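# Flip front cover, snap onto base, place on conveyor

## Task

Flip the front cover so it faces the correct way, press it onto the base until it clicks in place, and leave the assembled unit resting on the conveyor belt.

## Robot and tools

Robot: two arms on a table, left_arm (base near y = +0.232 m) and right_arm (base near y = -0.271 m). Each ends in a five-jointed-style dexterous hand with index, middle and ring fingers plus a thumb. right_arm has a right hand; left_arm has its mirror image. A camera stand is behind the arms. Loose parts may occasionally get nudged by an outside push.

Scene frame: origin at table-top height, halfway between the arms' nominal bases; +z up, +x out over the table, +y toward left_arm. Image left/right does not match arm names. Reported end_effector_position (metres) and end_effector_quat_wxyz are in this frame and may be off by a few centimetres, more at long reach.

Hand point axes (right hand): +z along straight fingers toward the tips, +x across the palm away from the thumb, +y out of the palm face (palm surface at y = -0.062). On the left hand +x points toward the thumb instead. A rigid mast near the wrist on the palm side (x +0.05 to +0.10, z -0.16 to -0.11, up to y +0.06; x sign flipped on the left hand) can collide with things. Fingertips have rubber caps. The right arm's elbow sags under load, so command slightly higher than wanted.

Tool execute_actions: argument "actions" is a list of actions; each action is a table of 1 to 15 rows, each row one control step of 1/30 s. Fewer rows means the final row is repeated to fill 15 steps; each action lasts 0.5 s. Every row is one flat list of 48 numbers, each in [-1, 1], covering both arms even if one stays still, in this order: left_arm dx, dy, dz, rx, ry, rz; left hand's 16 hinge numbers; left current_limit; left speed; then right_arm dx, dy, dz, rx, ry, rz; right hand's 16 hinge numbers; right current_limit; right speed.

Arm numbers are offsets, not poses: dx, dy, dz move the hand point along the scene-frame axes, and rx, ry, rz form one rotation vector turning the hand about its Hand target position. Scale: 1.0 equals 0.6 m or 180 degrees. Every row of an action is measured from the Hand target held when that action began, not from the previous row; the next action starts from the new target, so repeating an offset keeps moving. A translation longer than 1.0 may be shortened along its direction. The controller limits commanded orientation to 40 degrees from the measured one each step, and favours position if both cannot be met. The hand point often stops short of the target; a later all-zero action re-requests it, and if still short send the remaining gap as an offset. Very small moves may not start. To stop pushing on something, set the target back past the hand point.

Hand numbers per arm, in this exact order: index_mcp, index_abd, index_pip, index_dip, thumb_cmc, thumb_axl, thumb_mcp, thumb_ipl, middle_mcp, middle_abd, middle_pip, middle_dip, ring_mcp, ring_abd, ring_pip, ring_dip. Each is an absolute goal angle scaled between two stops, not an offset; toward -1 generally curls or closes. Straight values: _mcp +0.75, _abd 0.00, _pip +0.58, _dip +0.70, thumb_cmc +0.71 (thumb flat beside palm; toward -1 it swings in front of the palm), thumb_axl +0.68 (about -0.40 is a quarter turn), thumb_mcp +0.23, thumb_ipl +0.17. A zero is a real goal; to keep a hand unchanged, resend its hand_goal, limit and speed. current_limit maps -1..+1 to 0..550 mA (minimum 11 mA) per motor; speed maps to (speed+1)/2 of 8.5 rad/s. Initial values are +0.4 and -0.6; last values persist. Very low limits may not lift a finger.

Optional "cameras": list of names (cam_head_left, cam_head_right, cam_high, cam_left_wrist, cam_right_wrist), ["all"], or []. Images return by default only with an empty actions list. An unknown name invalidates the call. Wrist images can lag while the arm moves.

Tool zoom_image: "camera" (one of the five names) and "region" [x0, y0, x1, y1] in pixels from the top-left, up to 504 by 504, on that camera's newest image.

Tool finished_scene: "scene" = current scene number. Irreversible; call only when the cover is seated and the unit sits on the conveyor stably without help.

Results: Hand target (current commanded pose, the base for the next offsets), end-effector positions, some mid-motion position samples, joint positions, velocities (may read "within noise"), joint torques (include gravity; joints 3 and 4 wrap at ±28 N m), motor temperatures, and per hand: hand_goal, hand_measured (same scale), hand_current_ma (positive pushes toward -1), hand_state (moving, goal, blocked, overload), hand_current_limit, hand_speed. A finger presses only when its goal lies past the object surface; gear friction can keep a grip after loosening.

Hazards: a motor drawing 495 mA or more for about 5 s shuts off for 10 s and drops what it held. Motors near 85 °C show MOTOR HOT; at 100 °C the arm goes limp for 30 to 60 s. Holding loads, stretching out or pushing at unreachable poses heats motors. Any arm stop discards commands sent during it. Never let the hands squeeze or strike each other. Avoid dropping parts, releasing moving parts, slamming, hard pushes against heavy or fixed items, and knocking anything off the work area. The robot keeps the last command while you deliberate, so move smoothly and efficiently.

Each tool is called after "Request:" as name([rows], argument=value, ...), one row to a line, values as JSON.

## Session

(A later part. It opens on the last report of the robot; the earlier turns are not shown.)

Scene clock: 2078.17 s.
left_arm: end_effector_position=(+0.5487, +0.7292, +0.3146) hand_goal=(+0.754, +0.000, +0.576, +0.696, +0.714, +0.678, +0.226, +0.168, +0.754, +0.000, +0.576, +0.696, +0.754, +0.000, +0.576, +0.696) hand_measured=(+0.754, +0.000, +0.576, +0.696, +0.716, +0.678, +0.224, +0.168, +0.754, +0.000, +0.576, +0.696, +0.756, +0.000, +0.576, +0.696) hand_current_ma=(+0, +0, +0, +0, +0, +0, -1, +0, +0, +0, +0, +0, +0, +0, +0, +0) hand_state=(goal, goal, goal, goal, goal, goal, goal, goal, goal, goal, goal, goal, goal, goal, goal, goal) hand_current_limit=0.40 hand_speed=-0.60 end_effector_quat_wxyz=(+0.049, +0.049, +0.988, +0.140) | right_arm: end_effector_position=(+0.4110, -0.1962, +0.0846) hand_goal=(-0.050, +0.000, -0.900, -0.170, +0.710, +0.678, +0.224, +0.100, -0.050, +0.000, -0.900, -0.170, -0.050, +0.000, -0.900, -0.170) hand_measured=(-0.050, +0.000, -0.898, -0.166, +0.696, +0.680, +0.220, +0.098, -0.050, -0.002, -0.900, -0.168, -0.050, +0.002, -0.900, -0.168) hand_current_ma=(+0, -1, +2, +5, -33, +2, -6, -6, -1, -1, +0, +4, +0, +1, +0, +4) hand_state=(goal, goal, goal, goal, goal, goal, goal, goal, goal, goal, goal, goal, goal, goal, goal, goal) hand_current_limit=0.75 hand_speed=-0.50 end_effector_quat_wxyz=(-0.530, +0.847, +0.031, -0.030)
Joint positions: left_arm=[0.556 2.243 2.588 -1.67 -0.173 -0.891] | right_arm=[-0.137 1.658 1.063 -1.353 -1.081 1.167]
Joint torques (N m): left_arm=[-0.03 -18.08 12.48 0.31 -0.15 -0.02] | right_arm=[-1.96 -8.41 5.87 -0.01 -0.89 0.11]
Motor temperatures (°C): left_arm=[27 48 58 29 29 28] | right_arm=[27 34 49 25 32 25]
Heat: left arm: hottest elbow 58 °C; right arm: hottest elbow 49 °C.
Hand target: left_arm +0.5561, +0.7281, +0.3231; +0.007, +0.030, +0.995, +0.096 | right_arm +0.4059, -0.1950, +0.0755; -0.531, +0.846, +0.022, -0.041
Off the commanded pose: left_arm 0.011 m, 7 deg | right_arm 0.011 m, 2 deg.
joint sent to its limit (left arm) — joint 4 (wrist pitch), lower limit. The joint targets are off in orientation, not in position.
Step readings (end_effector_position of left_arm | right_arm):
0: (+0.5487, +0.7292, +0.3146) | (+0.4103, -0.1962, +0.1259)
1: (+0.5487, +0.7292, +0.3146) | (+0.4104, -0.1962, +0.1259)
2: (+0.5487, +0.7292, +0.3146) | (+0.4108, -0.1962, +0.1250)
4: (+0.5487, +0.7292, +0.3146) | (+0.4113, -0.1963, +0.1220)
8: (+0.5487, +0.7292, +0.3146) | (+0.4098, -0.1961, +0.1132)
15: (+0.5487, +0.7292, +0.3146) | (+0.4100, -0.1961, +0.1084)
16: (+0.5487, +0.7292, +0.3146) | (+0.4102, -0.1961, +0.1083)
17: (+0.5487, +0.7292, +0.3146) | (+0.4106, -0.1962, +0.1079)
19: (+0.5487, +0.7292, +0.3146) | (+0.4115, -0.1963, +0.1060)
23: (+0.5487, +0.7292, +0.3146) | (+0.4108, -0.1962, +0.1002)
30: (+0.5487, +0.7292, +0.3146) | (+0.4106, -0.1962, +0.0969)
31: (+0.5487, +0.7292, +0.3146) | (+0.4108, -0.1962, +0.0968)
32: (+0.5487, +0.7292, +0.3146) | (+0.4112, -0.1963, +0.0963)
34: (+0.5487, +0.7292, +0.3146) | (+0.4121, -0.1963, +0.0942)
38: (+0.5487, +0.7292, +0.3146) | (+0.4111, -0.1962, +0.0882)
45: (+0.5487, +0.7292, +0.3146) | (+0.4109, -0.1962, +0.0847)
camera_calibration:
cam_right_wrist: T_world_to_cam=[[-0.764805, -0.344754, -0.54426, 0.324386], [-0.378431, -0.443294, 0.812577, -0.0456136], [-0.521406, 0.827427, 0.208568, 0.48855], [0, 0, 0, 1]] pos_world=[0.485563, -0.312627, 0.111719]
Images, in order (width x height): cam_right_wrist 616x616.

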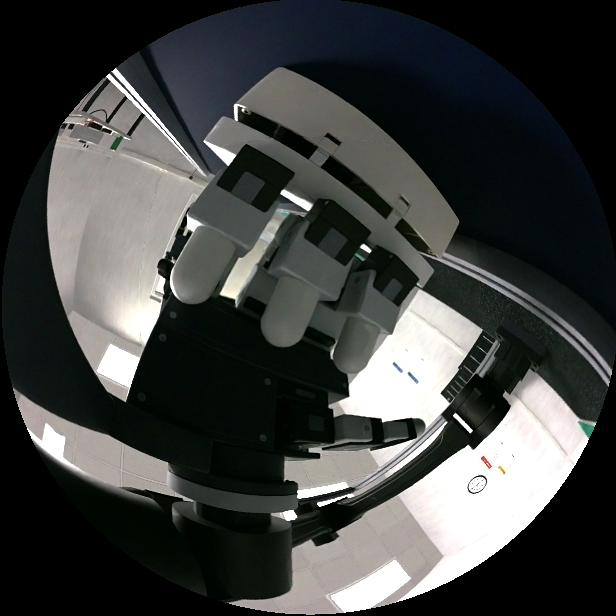

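Request:
zoom_image(camera="cam_right_wrist", region=[290, 110, 440, 260])

Scaled by 3.360 from the camera's 616x616 image, which has a finer 880x880 frame.

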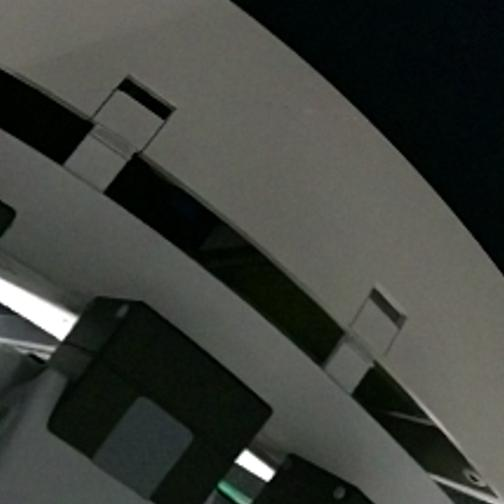

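Request:
execute_actions([
  [[0,0,0,0,0,0,0.754,0,0.576,0.696,0.714,0.678,0.226,0.168,0.754,0,0.576,0.696,0.754,0,0.576,0.696,0.4,-0.6,0,0,-0.02,0,0,0,-0.05,0,-0.9,-0.17,0.71,0.678,0.2247,0.1,-0.05,0,-0.9,-0.17,-0.05,0,-0.9,-0.17,0.75,-0.5]],
  [[0,0,0,0,0,0,0.754,0,0.576,0.696,0.714,0.678,0.226,0.168,0.754,0,0.576,0.696,0.754,0,0.576,0.696,0.4,-0.6,0,0,-0.015,0,0,0,-0.05,0,-0.9,-0.17,0.71,0.678,0.2247,0.1,-0.05,0,-0.9,-0.17,-0.05,0,-0.9,-0.17,0.75,-0.5]],
], cameras=["cam_right_wrist"])

Request:
zoom_image(camera="cam_right_wrist", region=[220, 50, 490, 320])

Scene clock: 2087.00 s.
left_arm: end_effector_position=(+0.5487, +0.7292, +0.3146) hand_goal=(+0.754, +0.000, +0.576, +0.696, +0.714, +0.678, +0.226, +0.168, +0.754, +0.000, +0.576, +0.696, +0.754, +0.000, +0.576, +0.696) hand_measured=(+0.754, +0.000, +0.576, +0.696, +0.716, +0.678, +0.224, +0.168, +0.754, +0.000, +0.576, +0.696, +0.756, +0.000, +0.576, +0.696) hand_current_ma=(+0, +0, +0, +0, +0, +0, -1, +0, +0, +0, +0, +0, +0, +0, +0, +0) hand_state=(goal, goal, goal, goal, goal, goal, goal, goal, goal, goal, goal, goal, goal, goal, goal, goal) hand_current_limit=0.40 hand_speed=-0.60 end_effector_quat_wxyz=(+0.049, +0.049, +0.988, +0.140) | right_arm: end_effector_position=(+0.4146, -0.1952, +0.0727) hand_goal=(-0.050, +0.000, -0.900, -0.170, +0.710, +0.678, +0.224, +0.100, -0.050, +0.000, -0.900, -0.170, -0.050, +0.000, -0.900, -0.170) hand_measured=(-0.050, +0.000, -0.898, -0.166, +0.696, +0.680, +0.220, +0.098, -0.050, -0.002, -0.900, -0.168, -0.052, +0.002, -0.900, -0.168) hand_current_ma=(+0, -1, +2, +5, -33, +2, -6, -6, -1, -1, +0, +4, -3, +1, +0, +4) hand_state=(goal, goal, goal, goal, goal, goal, goal, goal, goal, goal, goal, goal, goal, goal, goal, goal) hand_current_limit=0.75 hand_speed=-0.50 end_effector_quat_wxyz=(-0.532, +0.846, +0.034, -0.022)
Joint positions: left_arm=[0.556 2.243 2.588 -1.67 -0.173 -0.891] | right_arm=[-0.137 1.676 1.049 -1.307 -1.09 1.168]
Joint torques (N m): left_arm=[-0.03 -18.02 12.46 0.32 -0.15 -0.02] | right_arm=[-2.02 -7.3 5.04 0.34 -0.55 0.1]
Motor temperatures (°C): left_arm=[27 48 58 29 29 28] | right_arm=[27 34 48 25 32 25]
Heat: left arm: hottest elbow 58 °C; right arm: hottest elbow 48 °C.
Hand target: left_arm +0.5561, +0.7281, +0.3231; +0.007, +0.030, +0.995, +0.096 | right_arm +0.4057, -0.1950, +0.0544; -0.531, +0.846, +0.022, -0.041
Off the commanded pose: left_arm 0.011 m, 7 deg | right_arm 0.020 m, 3 deg.
joint sent to its limit (left arm) — joint 4 (wrist pitch), lower limit. The joint targets are off in orientation, not in position.
Step readings (end_effector_position of left_arm | right_arm):
0: (+0.5487, +0.7292, +0.3146) | (+0.4110, -0.1962, +0.0846)
1: (+0.5487, +0.7292, +0.3146) | (+0.4111, -0.1962, +0.0846)
2: (+0.5487, +0.7292, +0.3146) | (+0.4114, -0.1963, +0.0841)
4: (+0.5487, +0.7292, +0.3146) | (+0.4124, -0.1964, +0.0822)
8: (+0.5487, +0.7292, +0.3146) | (+0.4114, -0.1963, +0.0759)
15: (+0.5487, +0.7292, +0.3146) | (+0.4114, -0.1959, +0.0746)
16: (+0.5487, +0.7292, +0.3146) | (+0.4115, -0.1959, +0.0745)
17: (+0.5487, +0.7292, +0.3146) | (+0.4121, -0.1959, +0.0743)
19: (+0.5487, +0.7292, +0.3146) | (+0.4136, -0.1960, +0.0738)
23: (+0.5487, +0.7292, +0.3146) | (+0.4147, -0.1955, +0.0728)
30: (+0.5487, +0.7292, +0.3146) | (+0.4146, -0.1952, +0.0727)
camera_calibration:
cam_right_wrist: T_world_to_cam=[[-0.757491, -0.338306, -0.558351, 0.320252], [-0.392367, -0.447641, 0.803533, -0.0284965], [-0.521781, 0.827748, 0.206344, 0.492307], [0, 0, 0, 1]] pos_world=[0.488284, -0.311919, 0.100126]
Images, in order (width x height): cam_right_wrist 616x616.

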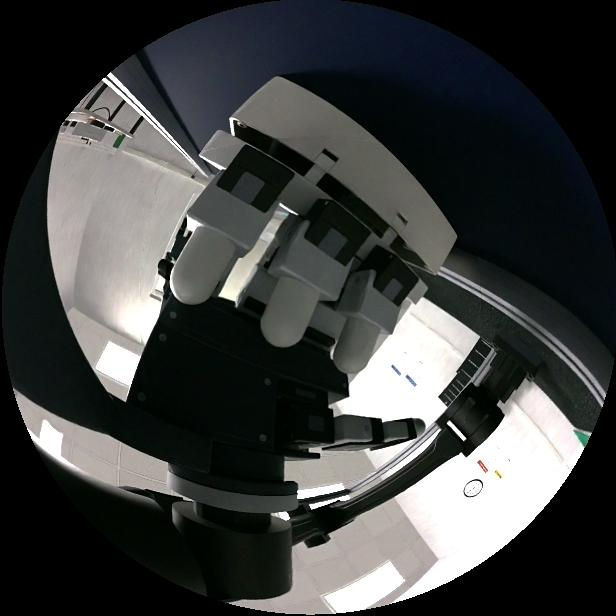

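Scaled by 1.867 from the camera's 616x616 image, which has a finer 880x880 frame.

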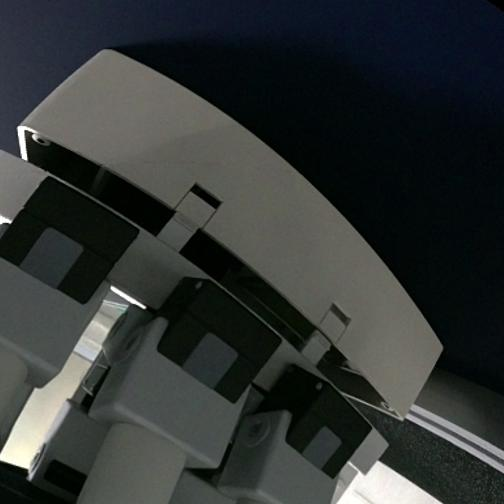

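Request:
execute_actions([
  [[0,0,0,0,0,0,0.754,0,0.576,0.696,0.714,0.678,0.226,0.168,0.754,0,0.576,0.696,0.754,0,0.576,0.696,0.4,-0.6,0,0,-0.02,0,0,0,-0.05,0,-0.9,-0.17,0.71,0.678,0.2247,0.1,-0.05,0,-0.9,-0.17,-0.05,0,-0.9,-0.17,0.75,-0.5]],
], cameras=["cam_right_wrist"])

Request:
zoom_image(camera="cam_right_wrist", region=[220, 50, 490, 320])

Scene clock: 2093.83 s.
left_arm: end_effector_position=(+0.5487, +0.7292, +0.3146) hand_goal=(+0.754, +0.000, +0.576, +0.696, +0.714, +0.678, +0.226, +0.168, +0.754, +0.000, +0.576, +0.696, +0.754, +0.000, +0.576, +0.696) hand_measured=(+0.754, +0.000, +0.576, +0.696, +0.716, +0.678, +0.224, +0.168, +0.754, +0.000, +0.576, +0.696, +0.756, +0.000, +0.576, +0.696) hand_current_ma=(+0, +0, +0, +0, +0, +0, -1, +0, +0, +0, +0, +0, +0, +0, +0, +0) hand_state=(goal, goal, goal, goal, goal, goal, goal, goal, goal, goal, goal, goal, goal, goal, goal, goal) hand_current_limit=0.40 hand_speed=-0.60 end_effector_quat_wxyz=(+0.049, +0.049, +0.988, +0.140) | right_arm: end_effector_position=(+0.4157, -0.1936, +0.0708) hand_goal=(-0.050, +0.000, -0.900, -0.170, +0.710, +0.678, +0.224, +0.100, -0.050, +0.000, -0.900, -0.170, -0.050, +0.000, -0.900, -0.170) hand_measured=(-0.050, +0.000, -0.898, -0.166, +0.696, +0.680, +0.220, +0.098, -0.054, +0.000, -0.900, -0.168, -0.054, +0.004, -0.900, -0.168) hand_current_ma=(+0, -1, +2, +5, -33, +2, -6, -6, -6, +0, +0, +4, -5, +4, +0, +4) hand_state=(goal, goal, goal, goal, goal, goal, goal, goal, goal, goal, goal, goal, goal, goal, goal, goal) hand_current_limit=0.75 hand_speed=-0.50 end_effector_quat_wxyz=(-0.536, +0.843, +0.035, -0.017)
Joint positions: left_arm=[0.556 2.243 2.588 -1.67 -0.173 -0.891] | right_arm=[-0.137 1.676 1.042 -1.289 -1.1 1.168]
Joint torques (N m): left_arm=[-0.03 -18.02 12.48 0.34 -0.15 -0.02] | right_arm=[-1.96 -5.77 4.62 0.81 -0.17 0.09]
Motor temperatures (°C): left_arm=[27 48 58 29 29 28] | right_arm=[27 34 48 25 31 25]
Heat: left arm: hottest elbow 58 °C; right arm: hottest elbow 48 °C.
Hand target: left_arm +0.5561, +0.7281, +0.3231; +0.007, +0.030, +0.995, +0.096 | right_arm +0.4057, -0.1950, +0.0424; -0.531, +0.846, +0.022, -0.041
Off the commanded pose: left_arm 0.011 m, 7 deg | right_arm 0.030 m, 3 deg.
joint sent to its limit (left arm) — joint 4 (wrist pitch), lower limit. The joint targets are off in orientation, not in position.
Step readings (end_effector_position of left_arm | right_arm):
0: (+0.5487, +0.7292, +0.3146) | (+0.4146, -0.1952, +0.0727)
1: (+0.5487, +0.7292, +0.3146) | (+0.4147, -0.1952, +0.0727)
2: (+0.5487, +0.7292, +0.3146) | (+0.4153, -0.1952, +0.0724)
4: (+0.5487, +0.7292, +0.3146) | (+0.4161, -0.1946, +0.0718)
8: (+0.5487, +0.7292, +0.3146) | (+0.4158, -0.1938, +0.0709)
15: (+0.5487, +0.7292, +0.3146) | (+0.4157, -0.1936, +0.0708)
camera_calibration:
cam_right_wrist: T_world_to_cam=[[-0.752591, -0.330709, -0.56942, 0.320779], [-0.402659, -0.453101, 0.79534, -0.0220532], [-0.52103, 0.827848, 0.207836, 0.491637], [0, 0, 0, 1]] pos_world=[0.488693, -0.310908, 0.0980175]
Images, in order (width x height): cam_right_wrist 616x616.

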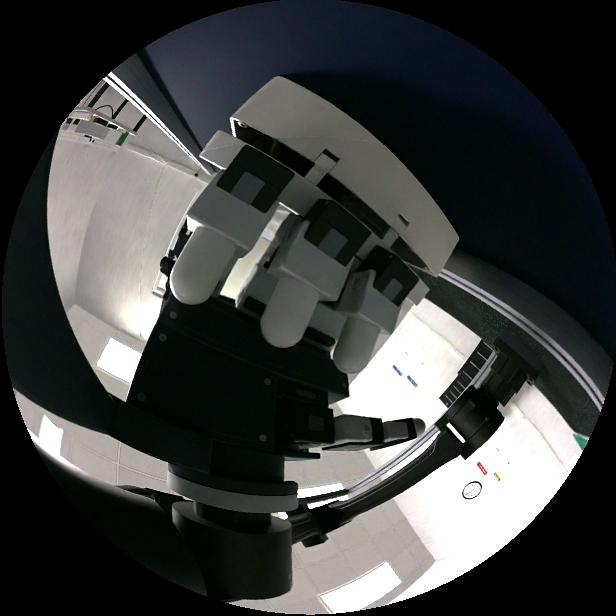

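Scaled by 1.867 from the camera's 616x616 image, which has a finer 880x880 frame.

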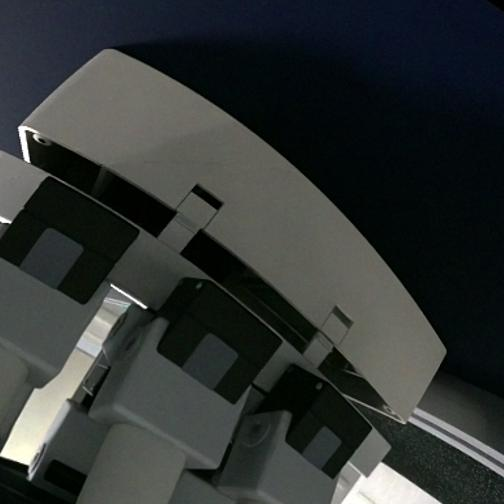

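Request:
execute_actions([
  [[0,0,0,0,0,0,0.754,0,0.576,0.696,0.714,0.678,0.226,0.168,0.754,0,0.576,0.696,0.754,0,0.576,0.696,0.4,-0.6,0,0,-0.025,0,0,0,-0.05,0,-0.9,-0.17,0.71,0.678,0.2247,0.1,-0.05,0,-0.9,-0.17,-0.05,0,-0.9,-0.17,0.75,-0.5]],
], cameras=["cam_right_wrist"])

Request:
zoom_image(camera="cam_right_wrist", region=[220, 50, 490, 320])

Scene clock: 2097.50 s.
left_arm: end_effector_position=(+0.5487, +0.7292, +0.3146) hand_goal=(+0.754, +0.000, +0.576, +0.696, +0.714, +0.678, +0.226, +0.168, +0.754, +0.000, +0.576, +0.696, +0.754, +0.000, +0.576, +0.696) hand_measured=(+0.754, +0.000, +0.576, +0.696, +0.716, +0.678, +0.224, +0.168, +0.754, +0.000, +0.576, +0.696, +0.756, +0.000, +0.576, +0.696) hand_current_ma=(+0, +0, +0, +0, +0, +0, -1, +0, +0, +0, +0, +0, +0, +0, +0, +0) hand_state=(goal, goal, goal, goal, goal, goal, goal, goal, goal, goal, goal, goal, goal, goal, goal, goal) hand_current_limit=0.40 hand_speed=-0.60 end_effector_quat_wxyz=(+0.049, +0.049, +0.988, +0.140) | right_arm: end_effector_position=(+0.4164, -0.1916, +0.0696) hand_goal=(-0.050, +0.000, -0.900, -0.170, +0.710, +0.678, +0.224, +0.100, -0.050, +0.000, -0.900, -0.170, -0.050, +0.000, -0.900, -0.170) hand_measured=(-0.058, +0.002, -0.898, -0.166, +0.696, +0.680, +0.220, +0.098, -0.058, +0.002, -0.900, -0.168, -0.056, +0.004, -0.900, -0.168) hand_current_ma=(-14, +2, +2, +5, -33, +2, -6, -6, -15, +2, +0, +4, -14, +7, +0, +4) hand_state=(goal, goal, goal, goal, goal, goal, goal, goal, goal, goal, goal, goal, goal, goal, goal, goal) hand_current_limit=0.75 hand_speed=-0.50 end_effector_quat_wxyz=(-0.541, +0.840, +0.035, -0.012)
Joint positions: left_arm=[0.556 2.243 2.588 -1.67 -0.173 -0.891] | right_arm=[-0.137 1.676 1.034 -1.274 -1.114 1.17]
Joint torques (N m): left_arm=[-0.03 -18.02 12.46 0.32 -0.15 -0.02] | right_arm=[-2.02 -3.96 4 1.55 0.35 0.03]
Motor temperatures (°C): left_arm=[27 48 58 29 29 28] | right_arm=[27 34 47 25 31 25]
Heat: left arm: hottest elbow 58 °C; right arm: hottest elbow 47 °C.
Hand target: left_arm +0.5561, +0.7281, +0.3231; +0.007, +0.030, +0.995, +0.096 | right_arm +0.4058, -0.1950, +0.0275; -0.531, +0.846, +0.022, -0.041
Off the commanded pose: left_arm 0.011 m, 7 deg | right_arm 0.044 m, 4 deg.
joint sent to its limit (left arm) — joint 4 (wrist pitch), lower limit. The joint targets are off in orientation, not in position.
Step readings (end_effector_position of left_arm | right_arm):
0: (+0.5487, +0.7292, +0.3146) | (+0.4157, -0.1936, +0.0708)
1: (+0.5487, +0.7292, +0.3146) | (+0.4157, -0.1936, +0.0708)
2: (+0.5487, +0.7292, +0.3146) | (+0.4158, -0.1934, +0.0705)
4: (+0.5487, +0.7292, +0.3146) | (+0.4162, -0.1925, +0.0700)
8: (+0.5487, +0.7292, +0.3146) | (+0.4163, -0.1917, +0.0696)
15: (+0.5487, +0.7292, +0.3146) | (+0.4164, -0.1916, +0.0696)
camera_calibration:
cam_right_wrist: T_world_to_cam=[[-0.750071, -0.319787, -0.578904, 0.322907], [-0.41111, -0.460213, 0.786888, -0.0171108], [-0.518055, 0.828215, 0.213725, 0.488981], [0, 0, 0, 1]] pos_world=[0.488488, -0.309595, 0.0958885]
Images, in order (width x height): cam_right_wrist 616x616.

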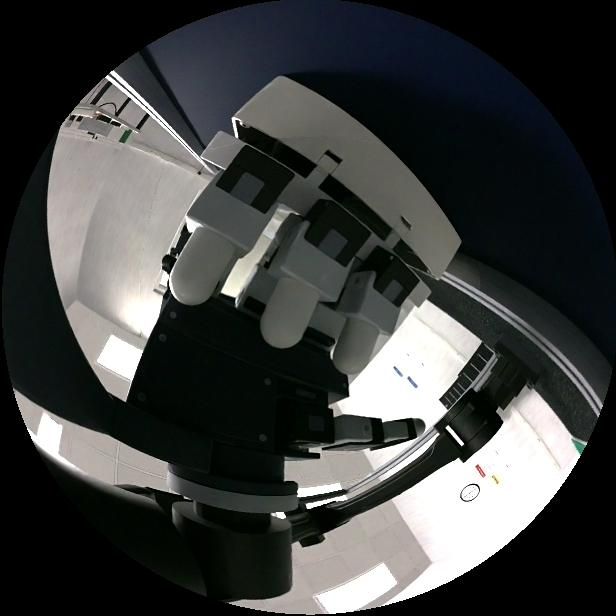

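Scaled by 1.867 from the camera's 616x616 image, which has a finer 880x880 frame.

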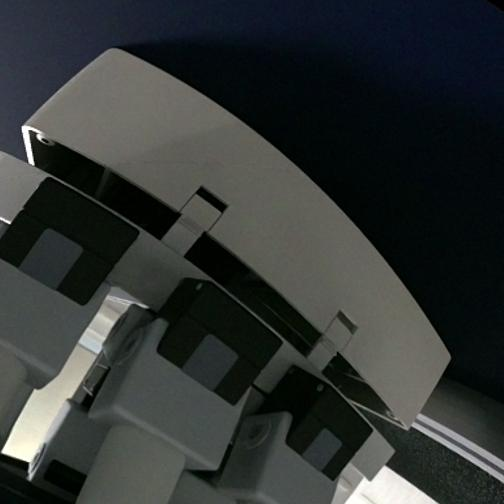

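Request:
zoom_image(camera="cam_right_wrist", region=[290, 135, 360, 205])

Request:
zoom_image(camera="cam_right_wrist", region=[370, 195, 440, 265])

Scaled by 7.200 from the camera's 616x616 image, which has a finer 880x880 frame.

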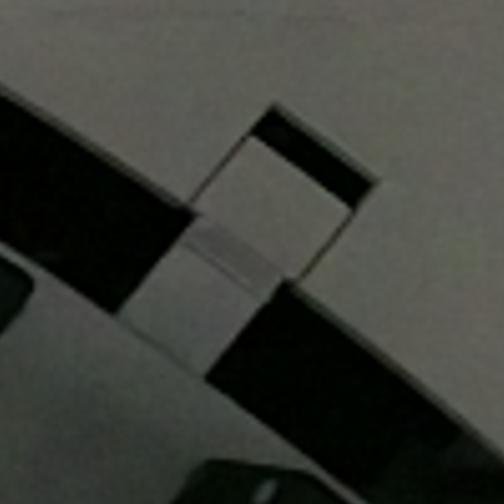

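Scaled by 7.200 from the camera's 616x616 image, which has a finer 880x880 frame.

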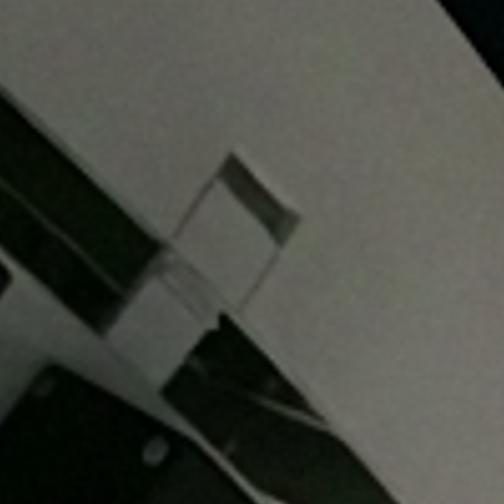

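Request:
execute_actions([
  [[0,0,0,0,0,0,0.754,0,0.576,0.696,0.714,0.678,0.226,0.168,0.754,0,0.576,0.696,0.754,0,0.576,0.696,0.4,-0.6,0,0,-0.02,0,0,0,-0.05,0,-0.9,-0.17,0.71,0.678,0.2247,0.1,-0.05,0,-0.9,-0.17,-0.05,0,-0.9,-0.17,0.75,-0.5]],
], cameras=["cam_right_wrist"])

Request:
zoom_image(camera="cam_right_wrist", region=[220, 50, 490, 320])

Scene clock: 2111.77 s.
left_arm: end_effector_position=(+0.5487, +0.7292, +0.3146) hand_goal=(+0.754, +0.000, +0.576, +0.696, +0.714, +0.678, +0.226, +0.168, +0.754, +0.000, +0.576, +0.696, +0.754, +0.000, +0.576, +0.696) hand_measured=(+0.754, +0.000, +0.576, +0.696, +0.716, +0.678, +0.224, +0.168, +0.754, +0.000, +0.576, +0.696, +0.756, +0.000, +0.576, +0.696) hand_current_ma=(+0, +0, +0, +0, +0, +0, -1, +0, +0, +0, +0, +0, +0, +0, +0, +0) hand_state=(goal, goal, goal, goal, goal, goal, goal, goal, goal, goal, goal, goal, goal, goal, goal, goal) hand_current_limit=0.40 hand_speed=-0.60 end_effector_quat_wxyz=(+0.049, +0.049, +0.988, +0.140) | right_arm: end_effector_position=(+0.4165, -0.1906, +0.0688) hand_goal=(-0.050, +0.000, -0.900, -0.170, +0.710, +0.678, +0.224, +0.100, -0.050, +0.000, -0.900, -0.170, -0.050, +0.000, -0.900, -0.170) hand_measured=(-0.068, +0.004, -0.900, -0.166, +0.696, +0.680, +0.220, +0.098, -0.064, +0.004, -0.900, -0.168, -0.060, +0.006, -0.900, -0.168) hand_current_ma=(-47, +4, +1, +5, -33, +2, -6, -6, -31, +5, +0, +4, -19, +9, +0, +4) hand_state=(goal, goal, goal, goal, goal, goal, goal, goal, goal, goal, goal, goal, goal, goal, goal, goal) hand_current_limit=0.75 hand_speed=-0.50 end_effector_quat_wxyz=(-0.544, +0.838, +0.033, -0.009)
Joint positions: left_arm=[0.556 2.243 2.588 -1.67 -0.173 -0.891] | right_arm=[-0.139 1.676 1.029 -1.264 -1.124 1.174]
Joint torques (N m): left_arm=[0.03 -18.02 12.48 0.31 -0.14 -0.02] | right_arm=[-1.96 -2.61 3.47 2.17 0.72 -0.04]
Motor temperatures (°C): left_arm=[27 49 58 29 29 28] | right_arm=[27 34 46 25 31 25]
Heat: left arm: hottest elbow 58 °C; right arm: hottest elbow 46 °C.
Hand target: left_arm +0.5561, +0.7281, +0.3231; +0.007, +0.030, +0.995, +0.096 | right_arm +0.4058, -0.1950, +0.0154; -0.531, +0.846, +0.022, -0.041
Off the commanded pose: left_arm 0.011 m, 7 deg | right_arm 0.055 m, 4 deg.
joint sent to its limit (left arm) — joint 4 (wrist pitch), lower limit. The joint targets are off in orientation, not in position.
Step readings (end_effector_position of left_arm | right_arm):
0: (+0.5487, +0.7292, +0.3146) | (+0.4164, -0.1916, +0.0696)
1: (+0.5487, +0.7292, +0.3146) | (+0.4164, -0.1916, +0.0695)
2: (+0.5487, +0.7292, +0.3146) | (+0.4166, -0.1915, +0.0693)
4: (+0.5487, +0.7292, +0.3146) | (+0.4165, -0.1910, +0.0690)
8: (+0.5487, +0.7292, +0.3146) | (+0.4165, -0.1906, +0.0689)
15: (+0.5487, +0.7292, +0.3146) | (+0.4165, -0.1906, +0.0688)
camera_calibration:
cam_right_wrist: T_world_to_cam=[[-0.750959, -0.309895, -0.583117, 0.32541], [-0.415657, -0.46433, 0.782065, -0.0145859], [-0.513117, 0.829676, 0.219883, 0.486167], [0, 0, 0, 1]] pos_world=[0.487767, -0.309291, 0.0942593]
Images, in order (width x height): cam_right_wrist 616x616.

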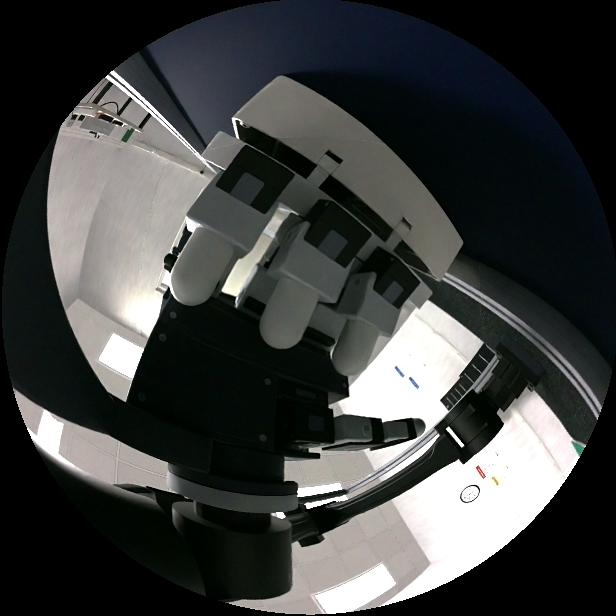

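Scaled by 1.867 from the camera's 616x616 image, which has a finer 880x880 frame.

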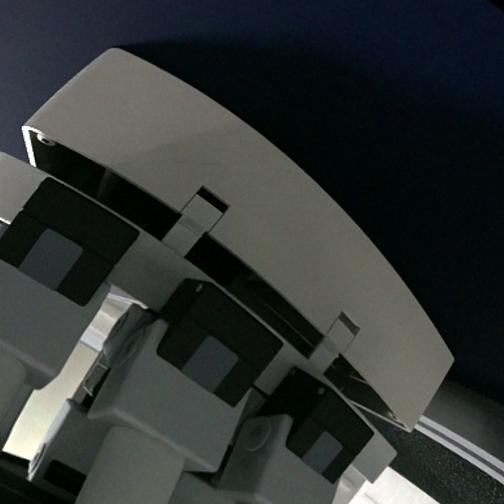

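Request:
zoom_image(camera="cam_right_wrist", region=[290, 135, 360, 205])

Request:
zoom_image(camera="cam_head_right", region=[210, 240, 330, 360])

Scaled by 7.200 from the camera's 616x616 image, which has a finer 880x880 frame.

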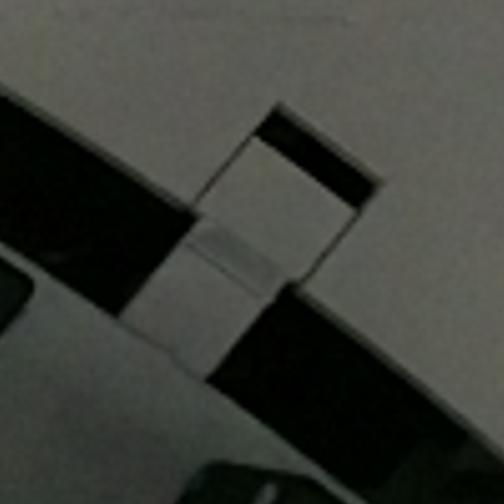

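This scene's latest camera images include none from cam_head_right. They are from: cam_right_wrist. cam_head_right's image comes with the result of a call that names it in "cameras".

Request:
execute_actions([
  [[0,0,0,0,0,0,0.754,0,0.576,0.696,0.714,0.678,0.226,0.168,0.754,0,0.576,0.696,0.754,0,0.576,0.696,0.4,-0.6,0.01,0,0.08,0,0,0,-0.05,0,-0.9,-0.17,0.71,0.678,0.2247,0.1,-0.05,0,-0.9,-0.17,-0.05,0,-0.9,-0.17,0.75,-0.5]],
  [[0,0,0,0,0,0,0.754,0,0.576,0.696,0.714,0.678,0.226,0.168,0.754,0,0.576,0.696,0.754,0,0.576,0.696,0.4,-0.6,0.02,0,0.1,0,0,0,-0.05,0,-0.9,-0.17,0.71,0.678,0.2247,0.1,-0.05,0,-0.9,-0.17,-0.05,0,-0.9,-0.17,0.75,-0.5]],
  [[0,0,0,0,0,0,0.754,0,0.576,0.696,0.714,0.678,0.226,0.168,0.754,0,0.576,0.696,0.754,0,0.576,0.696,0.4,-0.6,0.025,-0.02,0,0,0,0,-0.05,0,-0.9,-0.17,0.71,0.678,0.2247,0.1,-0.05,0,-0.9,-0.17,-0.05,0,-0.9,-0.17,0.75,-0.5]],
], cameras=["cam_right_wrist"])

Request:
zoom_image(camera="cam_right_wrist", region=[200, 30, 490, 320])

Scene clock: 2126.47 s.
left_arm: end_effector_position=(+0.5487, +0.7292, +0.3146) hand_goal=(+0.754, +0.000, +0.576, +0.696, +0.714, +0.678, +0.226, +0.168, +0.754, +0.000, +0.576, +0.696, +0.754, +0.000, +0.576, +0.696) hand_measured=(+0.754, +0.000, +0.576, +0.696, +0.716, +0.678, +0.224, +0.168, +0.754, +0.000, +0.576, +0.696, +0.756, +0.000, +0.576, +0.696) hand_current_ma=(+0, +0, +0, +0, +0, +0, -1, +0, +0, +0, +0, +0, +0, +0, +0, +0) hand_state=(goal, goal, goal, goal, goal, goal, goal, goal, goal, goal, goal, goal, goal, goal, goal, goal) hand_current_limit=0.40 hand_speed=-0.60 end_effector_quat_wxyz=(+0.049, +0.049, +0.988, +0.140) | right_arm: end_effector_position=(+0.4219, -0.2019, +0.1183) hand_goal=(-0.050, +0.000, -0.900, -0.170, +0.710, +0.678, +0.224, +0.100, -0.050, +0.000, -0.900, -0.170, -0.050, +0.000, -0.900, -0.170) hand_measured=(-0.052, +0.002, -0.900, -0.166, +0.696, +0.680, +0.220, +0.098, -0.052, +0.000, -0.900, -0.168, -0.050, -0.004, -0.900, -0.168) hand_current_ma=(-3, +2, +1, +5, -33, +2, -6, -6, -2, +0, +0, +4, +0, -4, +0, +4) hand_state=(goal, goal, goal, goal, goal, goal, goal, goal, goal, goal, goal, goal, goal, goal, goal, goal) hand_current_limit=0.75 hand_speed=-0.50 end_effector_quat_wxyz=(-0.533, +0.845, +0.015, -0.051)
Joint positions: left_arm=[0.556 2.243 2.588 -1.67 -0.173 -0.891] | right_arm=[-0.148 1.671 1.169 -1.51 -1.078 1.157]
Joint torques (N m): left_arm=[-0.03 -18.02 12.48 0.31 -0.15 -0.02] | right_arm=[-2.61 -8.82 11.44 -0.99 -0.66 -0.12]
Motor temperatures (°C): left_arm=[27 49 58 29 29 28] | right_arm=[27 34 46 25 31 25]
Heat: left arm: hottest elbow 58 °C; right arm: hottest elbow 46 °C.
Hand target: left_arm +0.5561, +0.7281, +0.3231; +0.007, +0.030, +0.995, +0.096 | right_arm +0.4388, -0.2069, +0.1235; -0.531, +0.846, +0.022, -0.041
Off the commanded pose: left_arm 0.011 m, 7 deg | right_arm 0.018 m, 1 deg.
joint sent to its limit (left arm) — joint 4 (wrist pitch), lower limit. The joint targets are off in orientation, not in position.
Step readings (end_effector_position of left_arm | right_arm):
0: (+0.5487, +0.7292, +0.3146) | (+0.4165, -0.1906, +0.0688)
1: (+0.5487, +0.7292, +0.3146) | (+0.4165, -0.1906, +0.0688)
2: (+0.5487, +0.7292, +0.3146) | (+0.4163, -0.1906, +0.0692)
4: (+0.5487, +0.7292, +0.3146) | (+0.4158, -0.1908, +0.0698)
8: (+0.5487, +0.7292, +0.3146) | (+0.4146, -0.1923, +0.0709)
15: (+0.5487, +0.7292, +0.3146) | (+0.4146, -0.1931, +0.0712)
16: (+0.5487, +0.7292, +0.3146) | (+0.4145, -0.1932, +0.0716)
17: (+0.5487, +0.7292, +0.3146) | (+0.4134, -0.1934, +0.0733)
19: (+0.5487, +0.7292, +0.3146) | (+0.4082, -0.1950, +0.0787)
23: (+0.5487, +0.7292, +0.3146) | (+0.4053, -0.1949, +0.0944)
30: (+0.5487, +0.7292, +0.3146) | (+0.4108, -0.1954, +0.1104)
31: (+0.5487, +0.7292, +0.3146) | (+0.4103, -0.1955, +0.1106)
32: (+0.5487, +0.7292, +0.3146) | (+0.4097, -0.1958, +0.1114)
34: (+0.5487, +0.7292, +0.3146) | (+0.4103, -0.1970, +0.1139)
38: (+0.5487, +0.7292, +0.3146) | (+0.4194, -0.1997, +0.1194)
45: (+0.5487, +0.7292, +0.3146) | (+0.4221, -0.2019, +0.1190)
camera_calibration:
cam_right_wrist: T_world_to_cam=[[-0.795159, -0.337689, -0.503675, 0.358515], [-0.336225, -0.445715, 0.829633, -0.0916289], [-0.504653, 0.829038, 0.240875, 0.481223], [0, 0, 0, 1]] pos_world=[0.497119, -0.318727, 0.140679]
Images, in order (width x height): cam_right_wrist 616x616.

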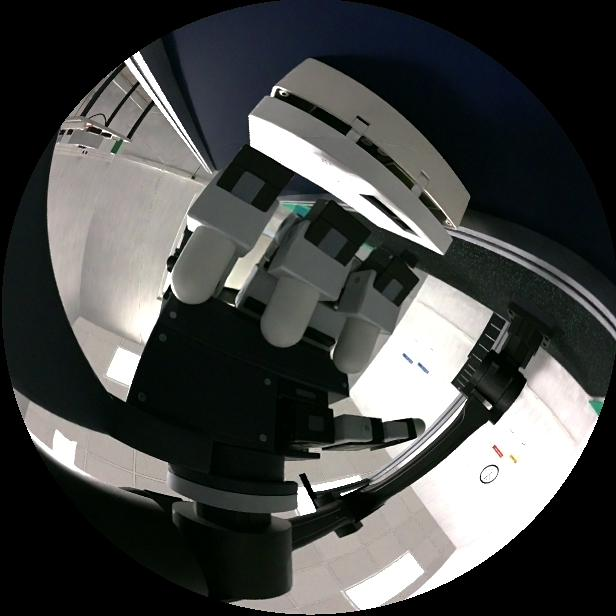

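Scaled by 1.738 from the camera's 616x616 image, which has a finer 880x880 frame.

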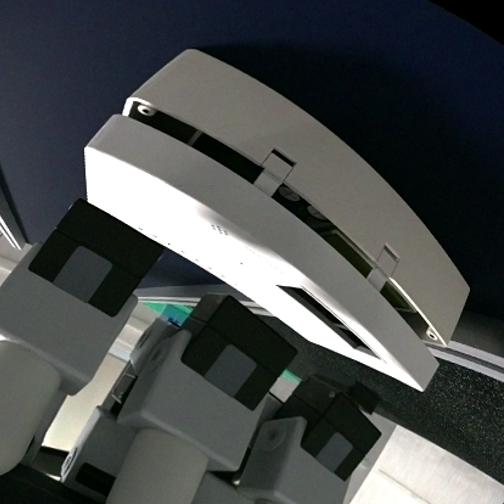

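Request:
zoom_image(camera="cam_right_wrist", region=[330, 100, 400, 170])

Request:
zoom_image(camera="cam_right_wrist", region=[390, 155, 460, 225])

Request:
zoom_image(camera="cam_right_wrist", region=[240, 60, 330, 150])

Scaled by 7.200 from the camera's 616x616 image, which has a finer 880x880 frame.

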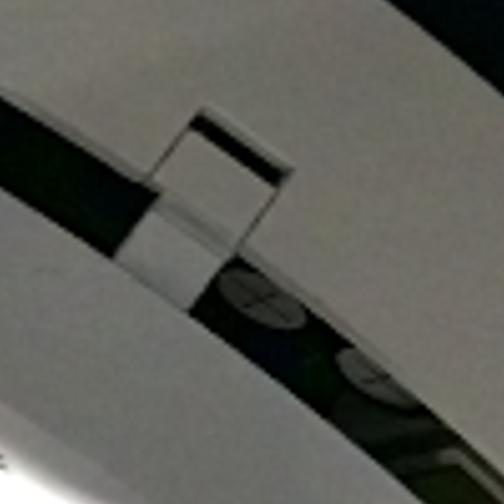

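Scaled by 7.200 from the camera's 616x616 image, which has a finer 880x880 frame.

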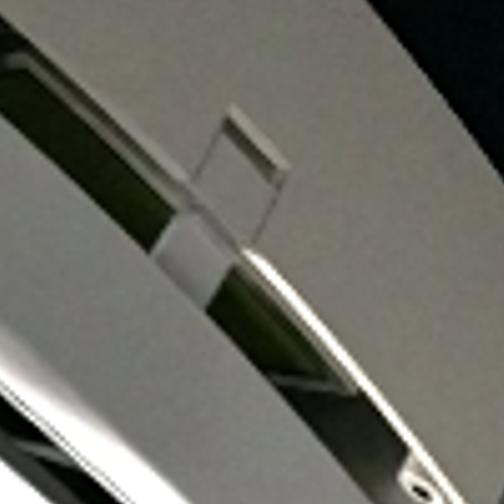

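Scaled by 5.600 from the camera's 616x616 image, which has a finer 880x880 frame.

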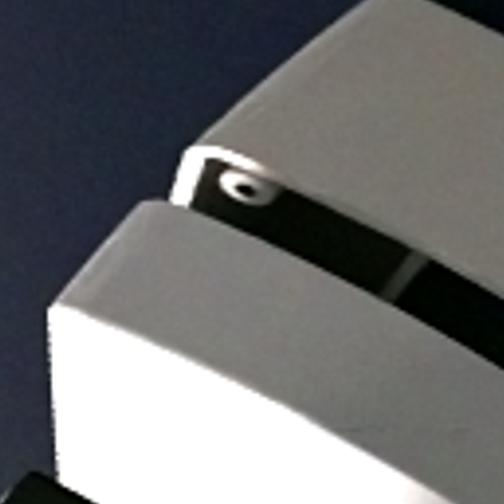

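Request:
execute_actions([
  [[0,0,0,0,0,0,0.754,0,0.576,0.696,0.714,0.678,0.226,0.168,0.754,0,0.576,0.696,0.754,0,0.576,0.696,0.4,-0.6,0,0,-0.05,0,0,0,-0.05,0,-0.9,-0.17,0.71,0.678,0.2247,0.1,-0.05,0,-0.9,-0.17,-0.05,0,-0.9,-0.17,0.75,-0.5]],
  [[0,0,0,0,0,0,0.754,0,0.576,0.696,0.714,0.678,0.226,0.168,0.754,0,0.576,0.696,0.754,0,0.576,0.696,0.4,-0.6,0,0,-0.03,0,0,0,-0.05,0,-0.9,-0.17,0.71,0.678,0.2247,0.1,-0.05,0,-0.9,-0.17,-0.05,0,-0.9,-0.17,0.75,-0.5]],
  [[0,0,0,0,0,0,0.754,0,0.576,0.696,0.714,0.678,0.226,0.168,0.754,0,0.576,0.696,0.754,0,0.576,0.696,0.4,-0.6,0,0,-0.03,0,0,0,-0.05,0,-0.9,-0.17,0.71,0.678,0.2247,0.1,-0.05,0,-0.9,-0.17,-0.05,0,-0.9,-0.17,0.75,-0.5]],
], cameras=["cam_right_wrist"])

Request:
zoom_image(camera="cam_right_wrist", region=[200, 50, 490, 340])

Scene clock: 2140.60 s.
left_arm: end_effector_position=(+0.5487, +0.7292, +0.3146) hand_goal=(+0.754, +0.000, +0.576, +0.696, +0.714, +0.678, +0.226, +0.168, +0.754, +0.000, +0.576, +0.696, +0.754, +0.000, +0.576, +0.696) hand_measured=(+0.754, +0.000, +0.576, +0.696, +0.716, +0.678, +0.224, +0.168, +0.754, +0.000, +0.576, +0.696, +0.756, +0.000, +0.576, +0.696) hand_current_ma=(+0, +0, +0, +0, +0, +0, -1, +0, +0, +0, +0, +0, +0, +0, +0, +0) hand_state=(goal, goal, goal, goal, goal, goal, goal, goal, goal, goal, goal, goal, goal, goal, goal, goal) hand_current_limit=0.40 hand_speed=-0.60 end_effector_quat_wxyz=(+0.049, +0.049, +0.988, +0.140) | right_arm: end_effector_position=(+0.4440, -0.2040, +0.0742) hand_goal=(-0.050, +0.000, -0.900, -0.170, +0.710, +0.678, +0.224, +0.100, -0.050, +0.000, -0.900, -0.170, -0.050, +0.000, -0.900, -0.170) hand_measured=(-0.052, +0.002, -0.900, -0.166, +0.696, +0.680, +0.220, +0.098, -0.052, +0.000, -0.900, -0.168, -0.052, +0.000, -0.900, -0.168) hand_current_ma=(-2, +2, +1, +5, -33, +2, -6, -6, -2, +0, +0, +4, -2, -1, +0, +4) hand_state=(goal, goal, goal, goal, goal, goal, goal, goal, goal, goal, goal, goal, goal, goal, goal, goal) hand_current_limit=0.75 hand_speed=-0.50 end_effector_quat_wxyz=(-0.532, +0.846, +0.028, -0.032)
Joint positions: left_arm=[0.556 2.243 2.588 -1.67 -0.173 -0.891] | right_arm=[-0.149 1.757 1.161 -1.377 -1.081 1.149]
Joint torques (N m): left_arm=[-0.03 -18.02 12.48 0.32 -0.15 -0.02] | right_arm=[-2.61 -9 5.35 0.21 -0.57 -0.09]
Motor temperatures (°C): left_arm=[27 49 58 29 29 28] | right_arm=[27 34 48 25 31 25]
Heat: left arm: hottest elbow 58 °C; right arm: hottest elbow 48 °C.
Hand target: left_arm +0.5561, +0.7281, +0.3231; +0.007, +0.030, +0.995, +0.096 | right_arm +0.4387, -0.2070, +0.0575; -0.531, +0.846, +0.022, -0.041
Off the commanded pose: left_arm 0.011 m, 7 deg | right_arm 0.018 m, 1 deg.
joint sent to its limit (left arm) — joint 4 (wrist pitch), lower limit. The joint targets are off in orientation, not in position.
Step readings (end_effector_position of left_arm | right_arm):
0: (+0.5487, +0.7292, +0.3146) | (+0.4219, -0.2019, +0.1183)
1: (+0.5487, +0.7292, +0.3146) | (+0.4219, -0.2019, +0.1181)
2: (+0.5487, +0.7292, +0.3146) | (+0.4221, -0.2019, +0.1176)
4: (+0.5487, +0.7292, +0.3146) | (+0.4246, -0.2022, +0.1141)
8: (+0.5487, +0.7292, +0.3146) | (+0.4293, -0.2027, +0.1033)
15: (+0.5487, +0.7292, +0.3146) | (+0.4310, -0.2029, +0.0976)
16: (+0.5487, +0.7292, +0.3146) | (+0.4312, -0.2030, +0.0975)
17: (+0.5487, +0.7292, +0.3146) | (+0.4321, -0.2031, +0.0970)
19: (+0.5487, +0.7292, +0.3146) | (+0.4351, -0.2034, +0.0950)
23: (+0.5487, +0.7292, +0.3146) | (+0.4385, -0.2038, +0.0891)
30: (+0.5487, +0.7292, +0.3146) | (+0.4395, -0.2039, +0.0854)
31: (+0.5487, +0.7292, +0.3146) | (+0.4398, -0.2039, +0.0853)
32: (+0.5487, +0.7292, +0.3146) | (+0.4406, -0.2040, +0.0849)
34: (+0.5487, +0.7292, +0.3146) | (+0.4431, -0.2043, +0.0821)
38: (+0.5487, +0.7292, +0.3146) | (+0.4438, -0.2043, +0.0745)
45: (+0.5487, +0.7292, +0.3146) | (+0.4440, -0.2040, +0.0742)
camera_calibration:
cam_right_wrist: T_world_to_cam=[[-0.769814, -0.339709, -0.540356, 0.344258], [-0.374164, -0.445687, 0.813243, -0.0305568], [-0.517096, 0.828227, 0.215989, 0.512001], [0, 0, 0, 1]] pos_world=[0.518334, -0.320724, 0.100285]
Images, in order (width x height): cam_right_wrist 616x616.

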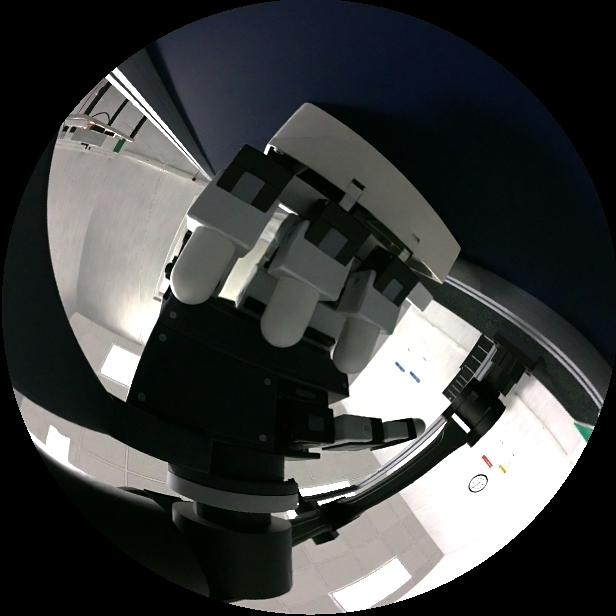

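Scaled by 1.738 from the camera's 616x616 image, which has a finer 880x880 frame.

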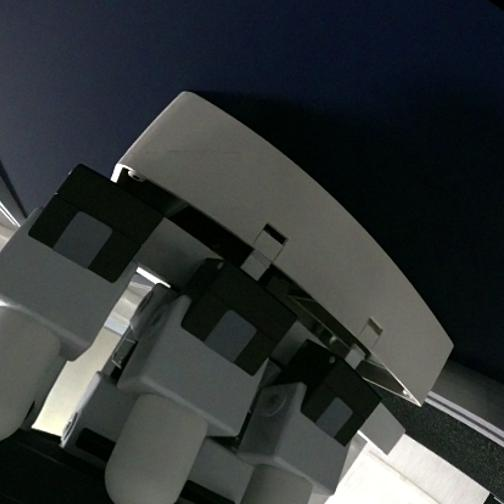

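Request:
execute_actions([
  [[0,0,0,0,0,0,0.754,0,0.576,0.696,0.714,0.678,0.226,0.168,0.754,0,0.576,0.696,0.754,0,0.576,0.696,0.4,-0.6,0,0,-0.02,0,0,0,-0.05,0,-0.9,-0.17,0.71,0.678,0.2247,0.1,-0.05,0,-0.9,-0.17,-0.05,0,-0.9,-0.17,0.75,-0.5]],
  [[0,0,0,0,0,0,0.754,0,0.576,0.696,0.714,0.678,0.226,0.168,0.754,0,0.576,0.696,0.754,0,0.576,0.696,0.4,-0.6,0,0,-0.02,0,0,0,-0.05,0,-0.9,-0.17,0.71,0.678,0.2247,0.1,-0.05,0,-0.9,-0.17,-0.05,0,-0.9,-0.17,0.75,-0.5]],
], cameras=["cam_right_wrist"])

Request:
zoom_image(camera="cam_right_wrist", region=[200, 50, 490, 340])

Scene clock: 2146.03 s.
left_arm: end_effector_position=(+0.5487, +0.7292, +0.3146) hand_goal=(+0.754, +0.000, +0.576, +0.696, +0.714, +0.678, +0.226, +0.168, +0.754, +0.000, +0.576, +0.696, +0.754, +0.000, +0.576, +0.696) hand_measured=(+0.754, +0.000, +0.576, +0.696, +0.716, +0.678, +0.224, +0.168, +0.754, +0.000, +0.576, +0.696, +0.756, +0.000, +0.576, +0.696) hand_current_ma=(+0, +0, +0, +0, +0, +0, -1, +0, +0, +0, +0, +0, +0, +0, +0, +0) hand_state=(goal, goal, goal, goal, goal, goal, goal, goal, goal, goal, goal, goal, goal, goal, goal, goal) hand_current_limit=0.40 hand_speed=-0.60 end_effector_quat_wxyz=(+0.049, +0.049, +0.988, +0.140) | right_arm: end_effector_position=(+0.4450, -0.2018, +0.0718) hand_goal=(-0.050, +0.000, -0.900, -0.170, +0.710, +0.678, +0.224, +0.100, -0.050, +0.000, -0.900, -0.170, -0.050, +0.000, -0.900, -0.170) hand_measured=(-0.060, +0.002, -0.900, -0.166, +0.696, +0.680, +0.220, +0.098, -0.054, +0.002, -0.900, -0.168, -0.050, +0.002, -0.900, -0.168) hand_current_ma=(-24, +2, +1, +5, -33, +2, -6, -6, -8, +2, +0, +4, +1, +3, +0, +4) hand_state=(goal, goal, goal, goal, goal, goal, goal, goal, goal, goal, goal, goal, goal, goal, goal, goal) hand_current_limit=0.75 hand_speed=-0.50 end_effector_quat_wxyz=(-0.538, +0.842, +0.026, -0.025)
Joint positions: left_arm=[0.556 2.243 2.588 -1.67 -0.173 -0.891] | right_arm=[-0.15 1.757 1.15 -1.353 -1.1 1.156]
Joint torques (N m): left_arm=[0.03 -18.08 12.48 0.31 -0.15 -0.02] | right_arm=[-2.49 -6.18 4.31 1.39 0.12 -0.2]
Motor temperatures (°C): left_arm=[27 49 59 29 29 28] | right_arm=[27 34 48 25 31 25]
Heat: left arm: hottest elbow 59 °C; right arm: hottest elbow 48 °C.
Hand target: left_arm +0.5561, +0.7281, +0.3231; +0.007, +0.030, +0.995, +0.096 | right_arm +0.4387, -0.2070, +0.0335; -0.531, +0.846, +0.022, -0.041
Off the commanded pose: left_arm 0.011 m, 7 deg | right_arm 0.039 m, 2 deg.
joint sent to its limit (left arm) — joint 4 (wrist pitch), lower limit. The joint targets are off in orientation, not in position.
Step readings (end_effector_position of left_arm | right_arm):
0: (+0.5487, +0.7292, +0.3146) | (+0.4440, -0.2040, +0.0742)
1: (+0.5487, +0.7292, +0.3146) | (+0.4440, -0.2040, +0.0742)
2: (+0.5487, +0.7292, +0.3146) | (+0.4444, -0.2040, +0.0740)
4: (+0.5487, +0.7292, +0.3146) | (+0.4454, -0.2038, +0.0733)
8: (+0.5487, +0.7292, +0.3146) | (+0.4453, -0.2030, +0.0729)
15: (+0.5487, +0.7292, +0.3146) | (+0.4453, -0.2030, +0.0726)
16: (+0.5487, +0.7292, +0.3146) | (+0.4452, -0.2030, +0.0725)
17: (+0.5487, +0.7292, +0.3146) | (+0.4451, -0.2028, +0.0722)
19: (+0.5487, +0.7292, +0.3146) | (+0.4451, -0.2021, +0.0720)
23: (+0.5487, +0.7292, +0.3146) | (+0.4450, -0.2019, +0.0718)
30: (+0.5487, +0.7292, +0.3146) | (+0.4450, -0.2018, +0.0718)
camera_calibration:
cam_right_wrist: T_world_to_cam=[[-0.769183, -0.322385, -0.551747, 0.348463], [-0.386105, -0.453534, 0.803262, -0.0227431], [-0.509196, 0.830888, 0.224376, 0.507578], [0, 0, 0, 1]] pos_world=[0.517707, -0.319716, 0.096644]
Images, in order (width x height): cam_right_wrist 616x616.

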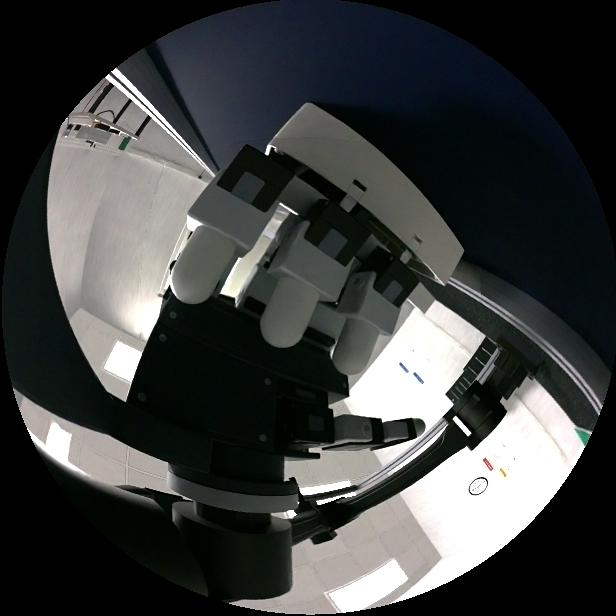

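Scaled by 1.738 from the camera's 616x616 image, which has a finer 880x880 frame.

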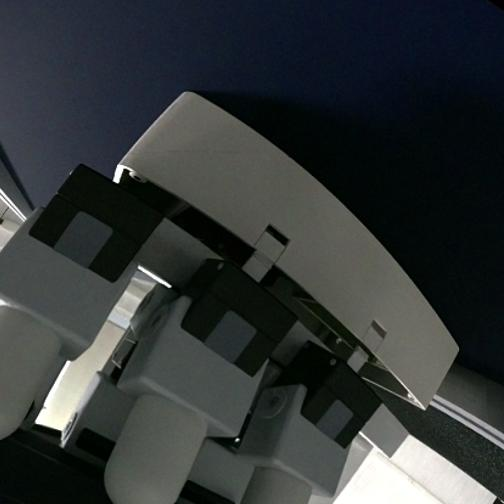

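Request:
execute_actions([
  [[0,0,0,0,0,0,0.754,0,0.576,0.696,0.714,0.678,0.226,0.168,0.754,0,0.576,0.696,0.754,0,0.576,0.696,0.4,-0.6,0,0,-0.025,0,0,0,-0.05,0,-0.9,-0.17,0.71,0.678,0.2247,0.1,-0.05,0,-0.9,-0.17,-0.05,0,-0.9,-0.17,0.75,-0.5]],
  [[0,0,0,0,0,0,0.754,0,0.576,0.696,0.714,0.678,0.226,0.168,0.754,0,0.576,0.696,0.754,0,0.576,0.696,0.4,-0.6,0,0,-0.025,0,0,0,-0.05,0,-0.9,-0.17,0.71,0.678,0.2247,0.1,-0.05,0,-0.9,-0.17,-0.05,0,-0.9,-0.17,0.75,-0.5]],
], cameras=["cam_right_wrist"])

Request:
zoom_image(camera="cam_right_wrist", region=[200, 50, 490, 340])

Scene clock: 2152.63 s.
left_arm: end_effector_position=(+0.5487, +0.7292, +0.3146) hand_goal=(+0.754, +0.000, +0.576, +0.696, +0.714, +0.678, +0.226, +0.168, +0.754, +0.000, +0.576, +0.696, +0.754, +0.000, +0.576, +0.696) hand_measured=(+0.754, +0.000, +0.576, +0.696, +0.716, +0.678, +0.224, +0.168, +0.754, +0.000, +0.576, +0.696, +0.756, +0.000, +0.576, +0.696) hand_current_ma=(+0, +0, +0, +0, +0, +0, -1, +0, +0, +0, +0, +0, +0, +0, +0, +0) hand_state=(goal, goal, goal, goal, goal, goal, goal, goal, goal, goal, goal, goal, goal, goal, goal, goal) hand_current_limit=0.40 hand_speed=-0.60 end_effector_quat_wxyz=(+0.049, +0.049, +0.988, +0.140) | right_arm: end_effector_position=(+0.4450, -0.2000, +0.0702) hand_goal=(-0.050, +0.000, -0.900, -0.170, +0.710, +0.678, +0.224, +0.100, -0.050, +0.000, -0.900, -0.170, -0.050, +0.000, -0.900, -0.170) hand_measured=(-0.076, +0.004, -0.900, -0.166, +0.696, +0.680, +0.220, +0.098, -0.060, +0.006, -0.900, -0.168, -0.048, +0.006, -0.900, -0.168) hand_current_ma=(-71, +5, +1, +5, -33, +2, -6, -6, -21, +7, +0, +4, +3, +8, +0, +4) hand_state=(blocked, goal, goal, goal, goal, goal, goal, goal, goal, goal, goal, goal, goal, goal, goal, goal) hand_current_limit=0.75 hand_speed=-0.50 end_effector_quat_wxyz=(-0.548, +0.836, +0.014, -0.020)
Joint positions: left_arm=[0.556 2.243 2.588 -1.67 -0.173 -0.891] | right_arm=[-0.156 1.757 1.137 -1.327 -1.127 1.179]
Joint torques (N m): left_arm=[0.03 -18.02 12.48 0.32 -0.15 -0.02] | right_arm=[-2.14 -2.96 3.07 2.73 1.12 -0.54]
Motor temperatures (°C): left_arm=[27 49 59 29 29 28] | right_arm=[27 34 47 25 30 25]
Heat: left arm: hottest elbow 59 °C; right arm: hottest elbow 47 °C.
Hand target: left_arm +0.5561, +0.7281, +0.3231; +0.007, +0.030, +0.995, +0.096 | right_arm +0.4387, -0.2069, +0.0035; -0.531, +0.846, +0.022, -0.041
Off the commanded pose: left_arm 0.011 m, 7 deg | right_arm 0.067 m, 3 deg.
joint sent to its limit (left arm) — joint 4 (wrist pitch), lower limit. The joint targets are off in orientation, not in position.
Step readings (end_effector_position of left_arm | right_arm):
0: (+0.5487, +0.7292, +0.3146) | (+0.4449, -0.2018, +0.0718)
1: (+0.5487, +0.7292, +0.3146) | (+0.4451, -0.2018, +0.0717)
2: (+0.5487, +0.7292, +0.3146) | (+0.4449, -0.2016, +0.0715)
4: (+0.5487, +0.7292, +0.3146) | (+0.4449, -0.2014, +0.0712)
8: (+0.5487, +0.7292, +0.3146) | (+0.4450, -0.2011, +0.0710)
15: (+0.5487, +0.7292, +0.3146) | (+0.4450, -0.2010, +0.0710)
16: (+0.5487, +0.7292, +0.3146) | (+0.4449, -0.2009, +0.0709)
17: (+0.5487, +0.7292, +0.3146) | (+0.4450, -0.2007, +0.0707)
19: (+0.5487, +0.7292, +0.3146) | (+0.4449, -0.2004, +0.0704)
23: (+0.5487, +0.7292, +0.3146) | (+0.4450, -0.2001, +0.0703)
30: (+0.5487, +0.7292, +0.3146) | (+0.4450, -0.2000, +0.0702)
camera_calibration:
cam_right_wrist: T_world_to_cam=[[-0.780128, -0.290453, -0.55411, 0.359571], [-0.393221, -0.461238, 0.795385, -0.0185274], [-0.486598, 0.83839, 0.245612, 0.496443], [0, 0, 0, 1]] pos_world=[0.514794, -0.32032, 0.0920453]
Images, in order (width x height): cam_right_wrist 616x616.

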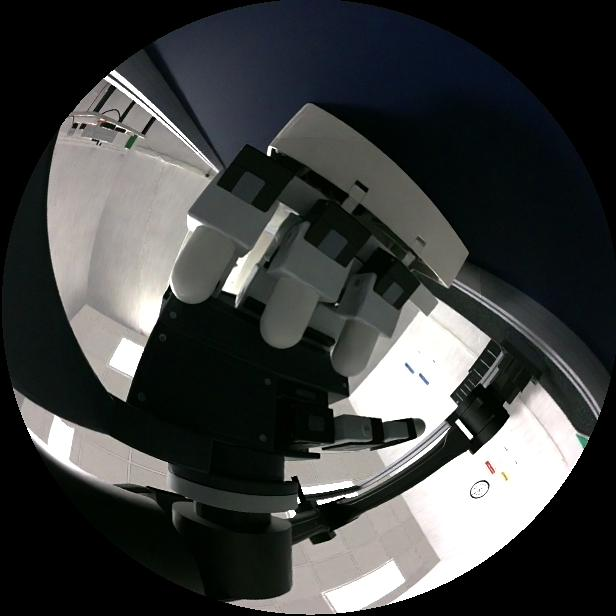

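Scaled by 1.738 from the camera's 616x616 image, which has a finer 880x880 frame.

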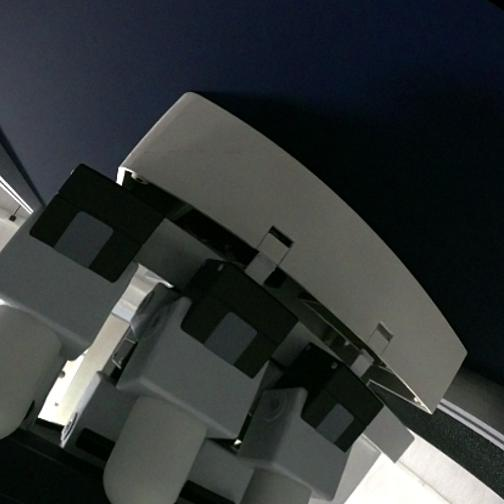

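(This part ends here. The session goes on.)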